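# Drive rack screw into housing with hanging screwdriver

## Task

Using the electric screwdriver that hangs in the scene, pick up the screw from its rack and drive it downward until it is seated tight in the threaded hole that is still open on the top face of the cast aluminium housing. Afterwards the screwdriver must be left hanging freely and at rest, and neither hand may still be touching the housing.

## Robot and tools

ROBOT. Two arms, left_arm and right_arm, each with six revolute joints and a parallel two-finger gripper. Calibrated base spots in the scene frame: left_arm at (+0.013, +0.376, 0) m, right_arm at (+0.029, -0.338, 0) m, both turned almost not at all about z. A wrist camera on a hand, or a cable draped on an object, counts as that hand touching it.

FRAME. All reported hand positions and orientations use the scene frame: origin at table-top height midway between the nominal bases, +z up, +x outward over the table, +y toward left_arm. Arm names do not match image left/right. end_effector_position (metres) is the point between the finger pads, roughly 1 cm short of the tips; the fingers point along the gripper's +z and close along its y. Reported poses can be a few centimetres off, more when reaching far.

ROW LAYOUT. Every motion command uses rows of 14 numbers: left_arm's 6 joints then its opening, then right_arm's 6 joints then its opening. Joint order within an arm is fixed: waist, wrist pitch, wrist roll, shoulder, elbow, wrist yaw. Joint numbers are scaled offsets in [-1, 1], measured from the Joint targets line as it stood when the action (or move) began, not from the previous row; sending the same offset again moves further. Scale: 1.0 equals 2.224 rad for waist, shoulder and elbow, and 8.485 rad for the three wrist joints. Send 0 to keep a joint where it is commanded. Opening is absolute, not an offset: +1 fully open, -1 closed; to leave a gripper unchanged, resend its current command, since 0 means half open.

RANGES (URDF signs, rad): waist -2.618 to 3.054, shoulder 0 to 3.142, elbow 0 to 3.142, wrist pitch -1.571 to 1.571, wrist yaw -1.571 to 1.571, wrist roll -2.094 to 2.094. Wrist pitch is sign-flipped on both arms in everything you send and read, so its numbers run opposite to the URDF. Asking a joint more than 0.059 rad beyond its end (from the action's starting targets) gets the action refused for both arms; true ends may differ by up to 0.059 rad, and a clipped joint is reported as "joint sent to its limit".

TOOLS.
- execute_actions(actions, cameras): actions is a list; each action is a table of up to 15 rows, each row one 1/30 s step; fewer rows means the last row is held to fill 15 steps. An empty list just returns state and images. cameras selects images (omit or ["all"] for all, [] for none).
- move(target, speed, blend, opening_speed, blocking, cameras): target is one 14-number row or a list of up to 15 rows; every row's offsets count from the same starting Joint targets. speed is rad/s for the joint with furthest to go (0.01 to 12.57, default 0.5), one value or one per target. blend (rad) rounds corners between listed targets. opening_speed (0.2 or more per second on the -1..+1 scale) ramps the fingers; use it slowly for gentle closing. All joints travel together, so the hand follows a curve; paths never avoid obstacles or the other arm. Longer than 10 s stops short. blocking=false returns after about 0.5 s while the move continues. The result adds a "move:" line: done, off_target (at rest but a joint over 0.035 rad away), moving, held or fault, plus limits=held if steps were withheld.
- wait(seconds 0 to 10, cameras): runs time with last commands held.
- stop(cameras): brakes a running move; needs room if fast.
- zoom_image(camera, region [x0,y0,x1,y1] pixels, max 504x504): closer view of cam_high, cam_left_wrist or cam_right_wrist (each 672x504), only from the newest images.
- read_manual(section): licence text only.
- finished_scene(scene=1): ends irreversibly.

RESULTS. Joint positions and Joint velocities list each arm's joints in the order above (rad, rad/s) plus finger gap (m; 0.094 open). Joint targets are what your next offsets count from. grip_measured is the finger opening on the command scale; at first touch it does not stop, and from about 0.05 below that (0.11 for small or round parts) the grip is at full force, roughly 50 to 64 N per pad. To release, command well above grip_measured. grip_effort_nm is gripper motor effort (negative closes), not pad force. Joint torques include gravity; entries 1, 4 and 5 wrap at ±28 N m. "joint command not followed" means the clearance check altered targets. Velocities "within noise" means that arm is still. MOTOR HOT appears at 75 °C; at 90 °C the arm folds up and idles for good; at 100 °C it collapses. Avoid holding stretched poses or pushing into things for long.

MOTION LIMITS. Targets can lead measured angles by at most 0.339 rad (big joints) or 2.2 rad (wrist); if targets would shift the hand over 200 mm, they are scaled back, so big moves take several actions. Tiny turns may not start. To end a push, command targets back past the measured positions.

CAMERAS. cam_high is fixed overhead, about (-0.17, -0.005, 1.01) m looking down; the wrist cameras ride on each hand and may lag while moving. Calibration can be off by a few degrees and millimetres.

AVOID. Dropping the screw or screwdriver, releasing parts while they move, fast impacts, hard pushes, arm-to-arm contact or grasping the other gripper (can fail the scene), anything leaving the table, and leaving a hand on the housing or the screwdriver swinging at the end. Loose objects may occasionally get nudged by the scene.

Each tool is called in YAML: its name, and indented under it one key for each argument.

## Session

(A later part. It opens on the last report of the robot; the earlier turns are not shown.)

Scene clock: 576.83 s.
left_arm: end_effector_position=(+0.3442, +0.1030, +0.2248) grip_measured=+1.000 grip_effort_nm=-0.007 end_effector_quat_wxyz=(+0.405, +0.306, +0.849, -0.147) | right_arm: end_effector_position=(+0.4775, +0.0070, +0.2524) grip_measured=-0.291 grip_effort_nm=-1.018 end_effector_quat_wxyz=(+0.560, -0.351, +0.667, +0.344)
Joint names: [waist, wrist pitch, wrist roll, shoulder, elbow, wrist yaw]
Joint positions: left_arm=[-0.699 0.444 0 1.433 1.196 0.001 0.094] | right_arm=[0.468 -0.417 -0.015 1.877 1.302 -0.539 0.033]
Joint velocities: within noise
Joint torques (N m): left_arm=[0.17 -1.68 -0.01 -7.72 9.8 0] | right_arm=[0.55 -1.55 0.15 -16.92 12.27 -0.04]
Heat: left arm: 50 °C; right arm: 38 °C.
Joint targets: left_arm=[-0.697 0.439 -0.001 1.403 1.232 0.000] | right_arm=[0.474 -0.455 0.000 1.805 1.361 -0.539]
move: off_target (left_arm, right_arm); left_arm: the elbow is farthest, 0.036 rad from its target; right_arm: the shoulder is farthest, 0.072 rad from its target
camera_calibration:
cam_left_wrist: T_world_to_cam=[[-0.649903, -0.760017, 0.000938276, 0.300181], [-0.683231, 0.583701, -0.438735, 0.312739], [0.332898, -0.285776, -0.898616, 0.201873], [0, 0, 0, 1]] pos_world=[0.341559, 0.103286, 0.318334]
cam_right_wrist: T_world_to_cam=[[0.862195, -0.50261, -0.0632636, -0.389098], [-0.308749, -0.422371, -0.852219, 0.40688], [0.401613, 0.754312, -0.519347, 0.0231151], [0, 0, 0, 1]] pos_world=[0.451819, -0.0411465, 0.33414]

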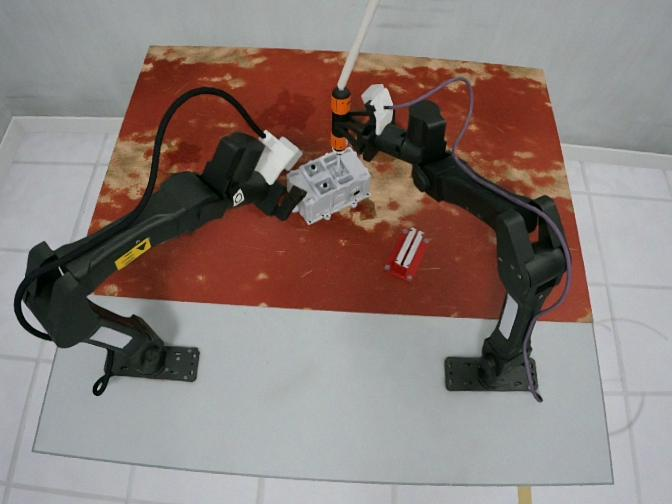

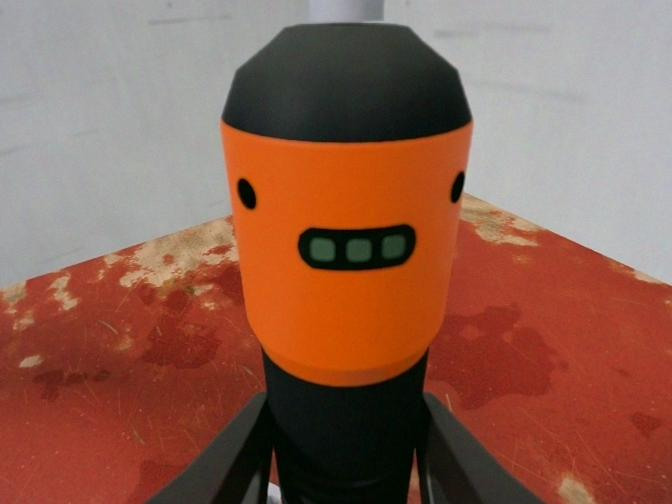

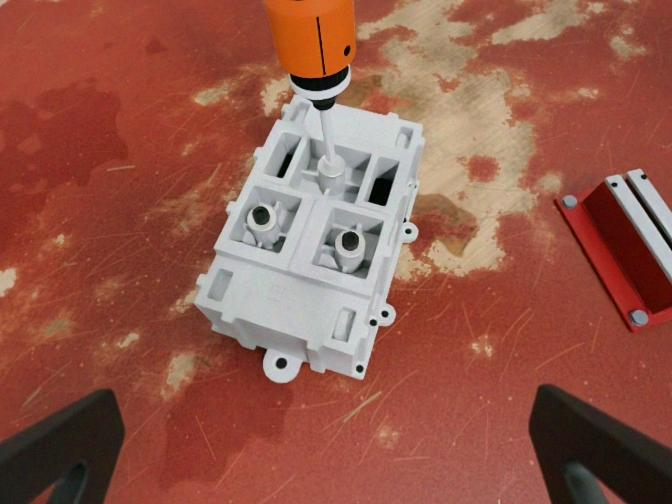

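move:
  target: [0,0,0,0,0,0,1,0,-0.0383,0,0.0427,-0.1039,0,-0.45]
  speed: 0.3

zoom_image:
  camera: "cam_right_wrist"
  region: [280, 60, 400, 200]

Scene clock: 587.10 s.
left_arm: end_effector_position=(+0.3442, +0.1030, +0.2248) grip_measured=+1.000 grip_effort_nm=-0.002 end_effector_quat_wxyz=(+0.405, +0.306, +0.849, -0.147) | right_arm: end_effector_position=(+0.4666, +0.0011, +0.2694) grip_measured=-0.291 grip_effort_nm=-1.018 end_effector_quat_wxyz=(+0.640, -0.349, +0.590, +0.347)
Joint names: [waist, wrist pitch, wrist roll, shoulder, elbow, wrist yaw]
Joint positions: left_arm=[-0.699 0.444 0 1.433 1.196 0.001 0.094] | right_arm=[0.468 -0.792 0 1.877 1.155 -0.538 0.033]
Joint velocities: within noise
Joint torques (N m): left_arm=[0.18 -1.68 -0.02 -7.69 9.78 0] | right_arm=[0.47 -1.05 -0.03 -8.54 5.44 0.02]
Heat: left arm: 50 °C; right arm: 41 °C.
Joint targets: left_arm=[-0.697 0.439 -0.001 1.403 1.232 0.000] | right_arm=[0.474 -0.780 0.000 1.900 1.129 -0.539]
move: off_target (left_arm); left_arm: the elbow is farthest, 0.036 rad from its target
camera_calibration:
cam_left_wrist: T_world_to_cam=[[-0.649903, -0.760017, 0.000938276, 0.300181], [-0.683231, 0.583701, -0.438735, 0.312739], [0.332898, -0.285776, -0.898616, 0.201873], [0, 0, 0, 1]] pos_world=[0.341559, 0.103286, 0.318334]
cam_right_wrist: T_world_to_cam=[[0.863694, -0.502266, 0.0419787, -0.410623], [-0.139538, -0.318318, -0.937658, 0.359486], [0.484316, 0.803992, -0.345015, -0.0448824], [0, 0, 0, 1]] pos_world=[0.426552, -0.0557257, 0.338828]

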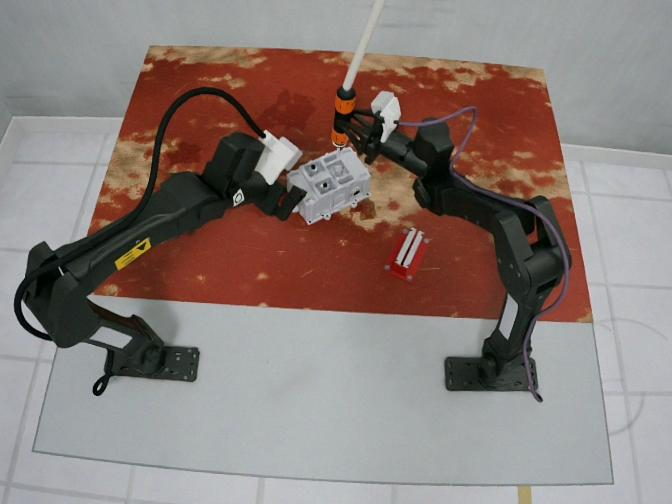

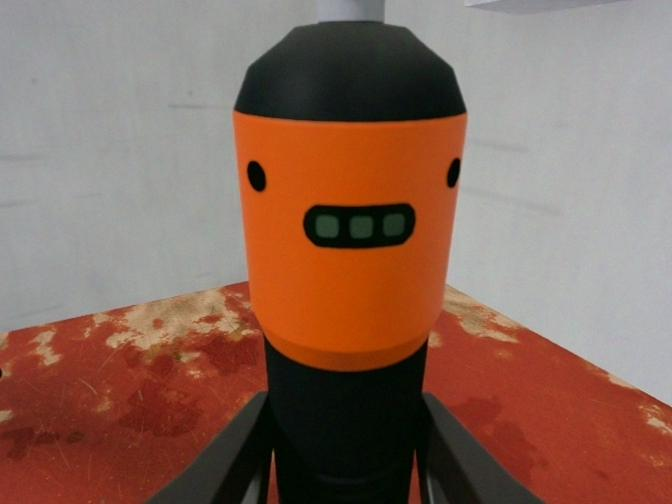

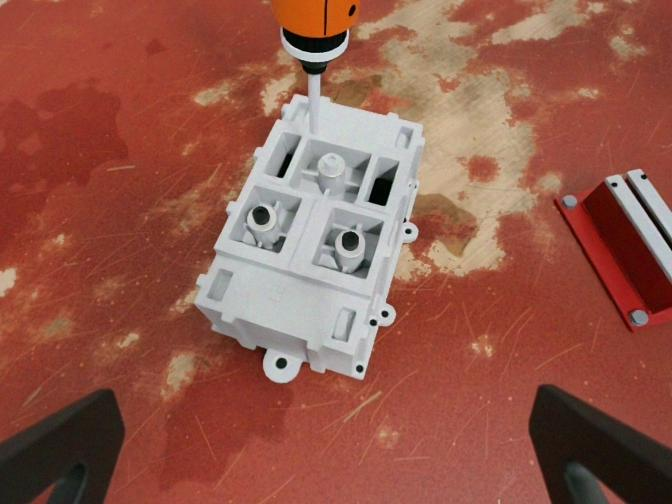

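Scaled by 3.600 from the camera's 672x504 image, which has a finer 960x720 frame.

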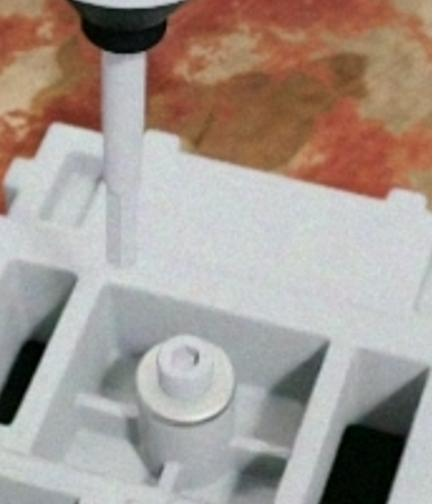

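zoom_image:
  camera: "cam_right_wrist"
  region: [310, 140, 355, 190]

Scaled by 10.080 from the camera's 672x504 image, which has a finer 960x720 frame.

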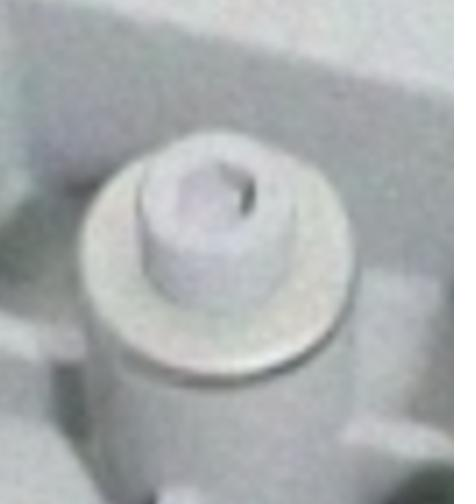

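move:
  target:
    - [0,0,0,0,0,0,1,0,0.0383,0,-0.0427,0.1039,0,-0.45]
    - [0,0,0,0,0,0,1,-0.0994,0.0534,0,-0.3588,-0.1466,0.0635,-0.45]
  speed: [0.3,0.4]
  cameras: ["cam_high","cam_left_wrist"]

Scene clock: 605.67 s.
left_arm: end_effector_position=(+0.3442, +0.1030, +0.2248) grip_measured=+1.000 grip_effort_nm=-0.017 end_effector_quat_wxyz=(+0.405, +0.306, +0.849, -0.147) | right_arm: end_effector_position=(+0.4175, -0.2235, +0.3561) grip_measured=-0.291 grip_effort_nm=-1.018 end_effector_quat_wxyz=(+0.717, -0.099, +0.682, +0.104)
Joint names: [waist, wrist pitch, wrist roll, shoulder, elbow, wrist yaw]
Joint positions: left_arm=[-0.699 0.444 0 1.433 1.196 0.001 0.094] | right_arm=[0.257 -0.342 0 1.12 0.829 -0.008 0.033]
Joint velocities: within noise
Joint torques (N m): left_arm=[0.17 -1.68 -0.02 -7.72 9.8 0.01] | right_arm=[-0.12 -1.15 -0.02 -5.09 6.24 0.07]
Heat: left arm: 51 °C; right arm: 39 °C.
Joint targets: left_arm=[-0.697 0.439 -0.001 1.403 1.232 0.000] | right_arm=[0.253 -0.327 0.000 1.102 0.803 0.000]
move: off_target (left_arm); left_arm: the elbow is farthest, 0.036 rad from its target
camera_calibration:
cam_left_wrist: T_world_to_cam=[[-0.649903, -0.760017, 0.000938276, 0.300181], [-0.683231, 0.583701, -0.438735, 0.312739], [0.332898, -0.285776, -0.898616, 0.201873], [0, 0, 0, 1]] pos_world=[0.341559, 0.103286, 0.318334]
Images, in order (width x height): cam_high 672x504, cam_left_wrist 672x504.

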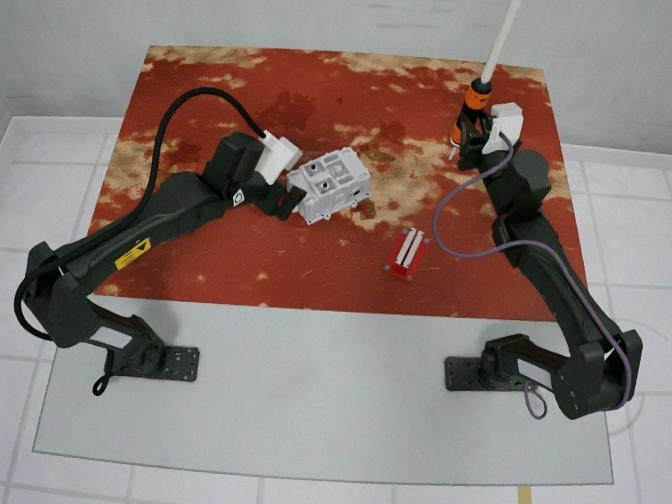

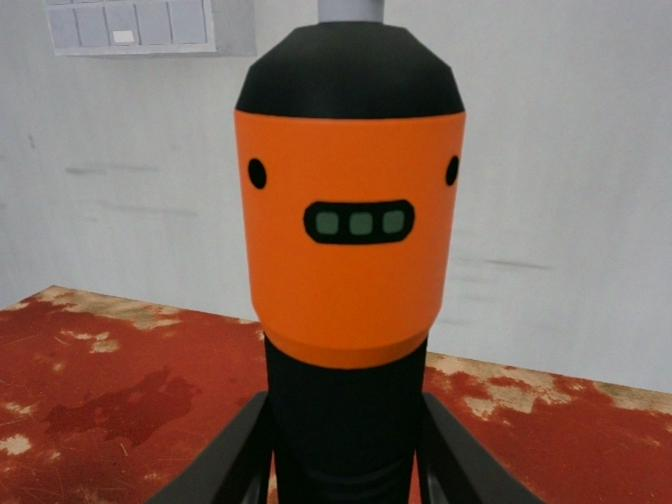

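move:
  target: [0,0,0,0,0,0,1,-0.0045,0.0015,0,-0.013,-0.027,0.0014,-0.45]
  speed: 0.15
  cameras: ["cam_high","cam_left_wrist"]

Scene clock: 611.93 s.
left_arm: end_effector_position=(+0.3442, +0.1030, +0.2248) grip_measured=+1.000 grip_effort_nm=-0.002 end_effector_quat_wxyz=(+0.405, +0.306, +0.849, -0.147) | right_arm: end_effector_position=(+0.4132, -0.2302, +0.3321) grip_measured=-0.291 grip_effort_nm=-1.018 end_effector_quat_wxyz=(+0.702, -0.095, +0.699, +0.095)
Joint names: [waist, wrist pitch, wrist roll, shoulder, elbow, wrist yaw]
Joint positions: left_arm=[-0.699 0.444 0 1.433 1.196 0.001 0.094] | right_arm=[0.249 -0.332 0 1.096 0.767 0.003 0.033]
Joint velocities: within noise
Joint torques (N m): left_arm=[0.18 -1.68 -0.01 -7.69 9.8 0] | right_arm=[-0.44 -1.09 -0.06 -5.31 6.13 0.11]
Heat: left arm: 51 °C; right arm: 39 °C.
Joint targets: left_arm=[-0.697 0.439 -0.001 1.403 1.232 0.000] | right_arm=[0.243 -0.314 0.000 1.073 0.743 0.012]
move: off_target (left_arm); left_arm: the elbow is farthest, 0.036 rad from its target
camera_calibration:
cam_left_wrist: T_world_to_cam=[[-0.649903, -0.760017, 0.000938276, 0.300181], [-0.683231, 0.583701, -0.438735, 0.312739], [0.332898, -0.285776, -0.898616, 0.201873], [0, 0, 0, 1]] pos_world=[0.341559, 0.103286, 0.318334]
Images, in order (width x height): cam_high 672x504, cam_left_wrist 672x504.

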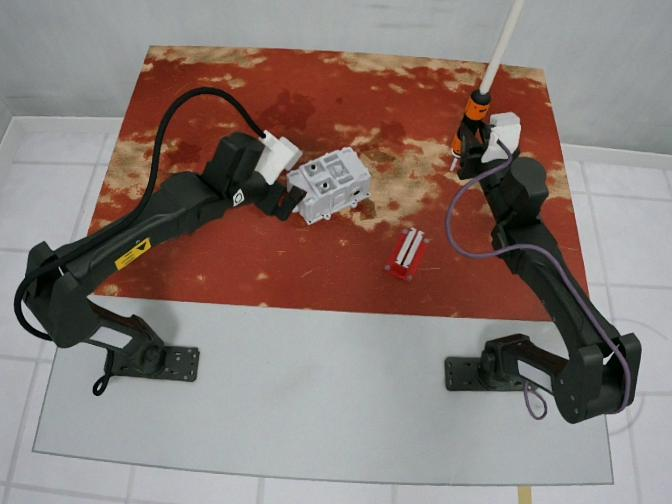

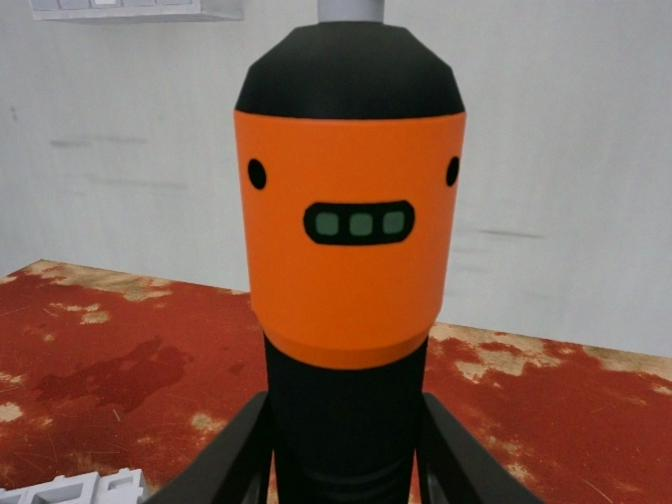

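move:
  target:
    - [0,0,0,0,0,0,1,0,0,0,0,0,0,1]
    - [0,0,0,0,0,0,1,0,0.0371,0,-0.198,-0.0504,0,1]
  speed: 0.25
  opening_speed: 0.7

wait:
  seconds: 4
  cameras: ["cam_high","cam_left_wrist"]

Scene clock: 622.13 s.
left_arm: end_effector_position=(+0.3442, +0.1030, +0.2248) grip_measured=+1.000 grip_effort_nm=-0.007 end_effector_quat_wxyz=(+0.405, +0.306, +0.849, -0.147) | right_arm: end_effector_position=(+0.3189, -0.2566, +0.3486) grip_measured=+0.998 grip_effort_nm=0.134 end_effector_quat_wxyz=(+0.712, -0.093, +0.689, +0.096)
Joint names: [waist, wrist pitch, wrist roll, shoulder, elbow, wrist yaw]
Joint positions: left_arm=[-0.699 0.444 0 1.433 1.196 0.001 0.094] | right_arm=[0.249 -0.02 0 0.642 0.656 0.004 0.094]
Joint velocities: within noise
Joint torques (N m): left_arm=[0.18 -1.69 -0.02 -7.72 9.78 -0.01] | right_arm=[-0.4 -1.06 -0.04 -0.23 5.86 0.11]
Heat: left arm: 51 °C; right arm: 39 °C.
Joint targets: left_arm=[-0.697 0.439 -0.001 1.403 1.232 0.000] | right_arm=[0.243 0.000 0.000 0.633 0.631 0.012]
move: off_target (left_arm); left_arm: the elbow is farthest, 0.036 rad from its target
camera_calibration:
cam_left_wrist: T_world_to_cam=[[-0.649903, -0.760017, 0.000938276, 0.300181], [-0.683231, 0.583701, -0.438735, 0.312739], [0.332898, -0.285776, -0.898616, 0.201873], [0, 0, 0, 1]] pos_world=[0.341559, 0.103286, 0.318334]
cam_right_wrist: T_world_to_cam=[[0.280115, -0.959952, 0.00520026, -0.334426], [-0.353895, -0.108299, -0.928994, 0.450347], [0.892353, 0.258385, -0.370058, -0.000319427], [0, 0, 0, 1]] pos_world=[0.253338, -0.272179, 0.419991]

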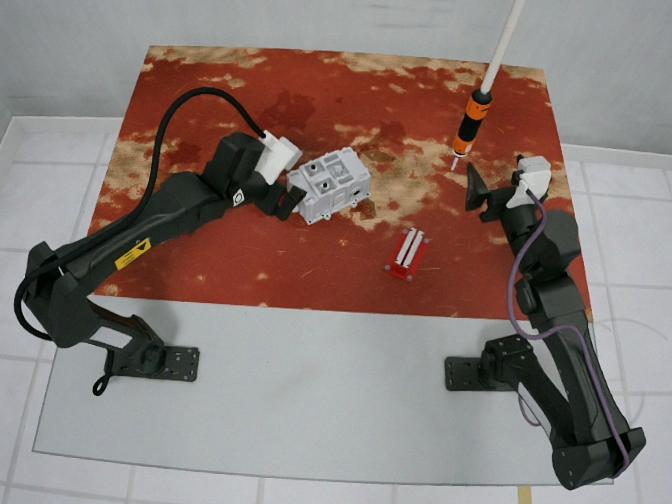

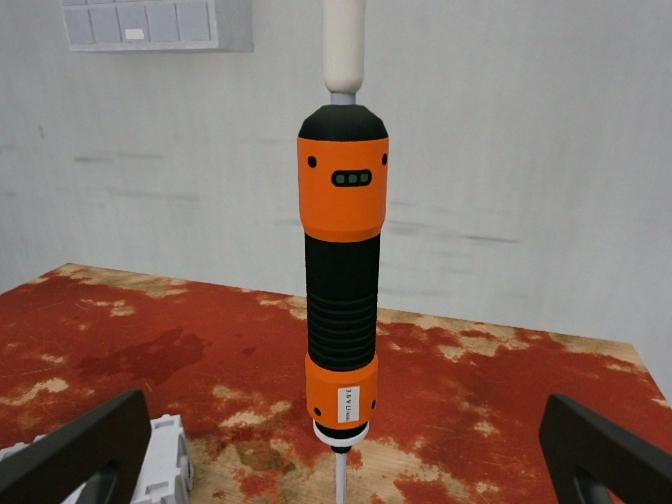

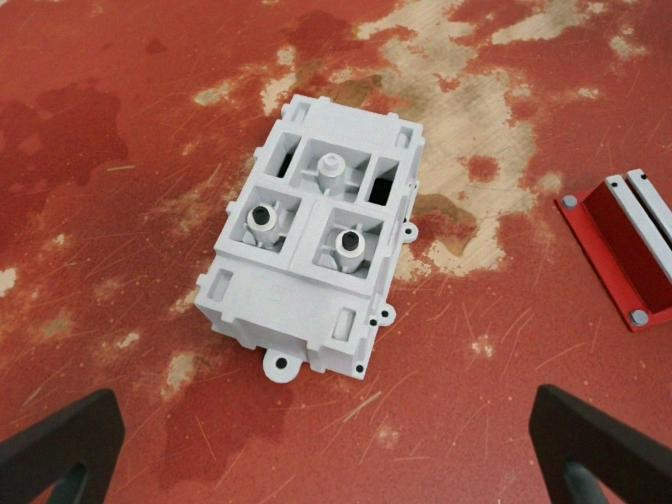

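Scene clock: 626.13 s.
left_arm: end_effector_position=(+0.3442, +0.1030, +0.2248) grip_measured=+1.000 grip_effort_nm=-0.007 end_effector_quat_wxyz=(+0.405, +0.306, +0.849, -0.147) | right_arm: end_effector_position=(+0.3190, -0.2566, +0.3484) grip_measured=+0.998 grip_effort_nm=0.129 end_effector_quat_wxyz=(+0.712, -0.093, +0.689, +0.096)
Joint names: [waist, wrist pitch, wrist roll, shoulder, elbow, wrist yaw]
Joint positions: left_arm=[-0.699 0.444 0 1.433 1.196 0.001 0.094] | right_arm=[0.249 -0.019 0 0.642 0.656 0.004 0.094]
Joint velocities: within noise
Joint torques (N m): left_arm=[0.18 -1.68 -0.01 -7.73 9.81 0.01] | right_arm=[-0.29 -1.07 -0.03 -0.25 5.94 0.09]
Heat: left arm: 51 °C; right arm: 39 °C.
Joint targets: left_arm=[-0.697 0.439 -0.001 1.403 1.232 0.000] | right_arm=[0.243 0.001 0.000 0.633 0.631 0.012]
Tool commands: left_gripper/opening=+1.0 right_gripper/opening=+1.0
wait: 4.00 s; at rest by 0.17 s
camera_calibration:
cam_left_wrist: T_world_to_cam=[[-0.649903, -0.760017, 0.000938276, 0.300181], [-0.683231, 0.583701, -0.438735, 0.312739], [0.332898, -0.285776, -0.898616, 0.201873], [0, 0, 0, 1]] pos_world=[0.341559, 0.103286, 0.318334]
Images, in order (width x height): cam_high 672x504, cam_left_wrist 672x504.

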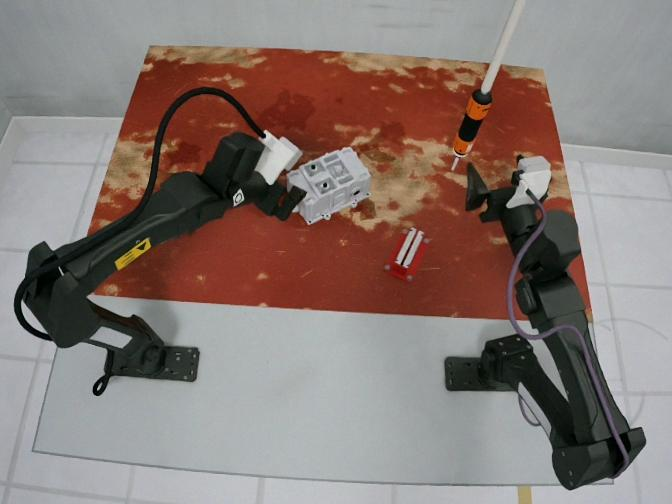

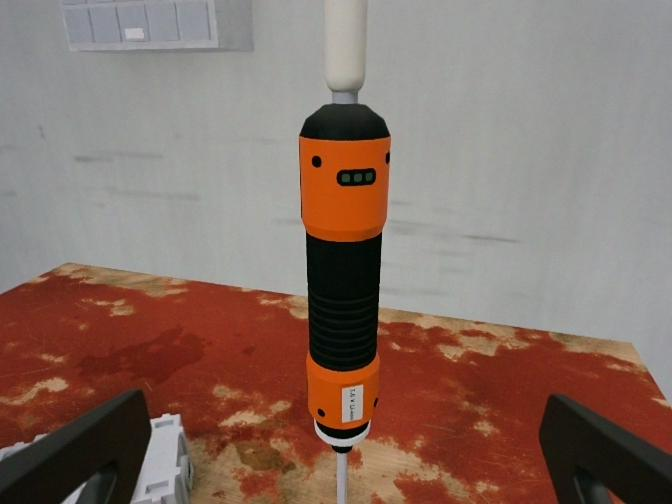

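wait:
  seconds: 6
  cameras: ["cam_left_wrist"]

finished_scene:

Scene clock: 636.80 s.
left_arm: end_effector_position=(+0.3442, +0.1030, +0.2248) grip_measured=+1.000 grip_effort_nm=-0.007 end_effector_quat_wxyz=(+0.405, +0.306, +0.849, -0.147) | right_arm: end_effector_position=(+0.3190, -0.2566, +0.3484) grip_measured=+0.998 grip_effort_nm=0.129 end_effector_quat_wxyz=(+0.712, -0.093, +0.689, +0.096)
Joint names: [waist, wrist pitch, wrist roll, shoulder, elbow, wrist yaw]
Joint positions: left_arm=[-0.699 0.444 0 1.433 1.196 0.001 0.094] | right_arm=[0.249 -0.019 0 0.642 0.656 0.004 0.094]
Joint velocities: within noise
Joint torques (N m): left_arm=[0.2 -1.69 -0.02 -7.72 9.78 0] | right_arm=[-0.34 -1.06 -0.03 -0.51 5.89 0.07]
Heat: left arm: 51 °C; right arm: 38 °C.
Joint targets: left_arm=[-0.697 0.439 -0.001 1.403 1.232 0.000] | right_arm=[0.243 0.001 0.000 0.633 0.631 0.012]
Tool commands: left_gripper/opening=+1.0 right_gripper/opening=+1.0
wait: 6.00 s; at rest from the start
camera_calibration:
cam_left_wrist: T_world_to_cam=[[-0.649903, -0.760017, 0.000938276, 0.300181], [-0.683231, 0.583701, -0.438735, 0.312739], [0.332898, -0.285776, -0.898616, 0.201873], [0, 0, 0, 1]] pos_world=[0.341559, 0.103286, 0.318334]
Images, in order (width x height): cam_left_wrist 672x504.

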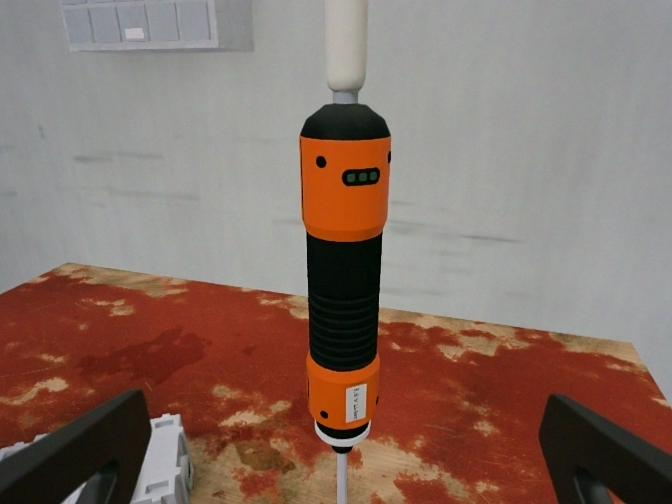

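The scene is finished: the task was done.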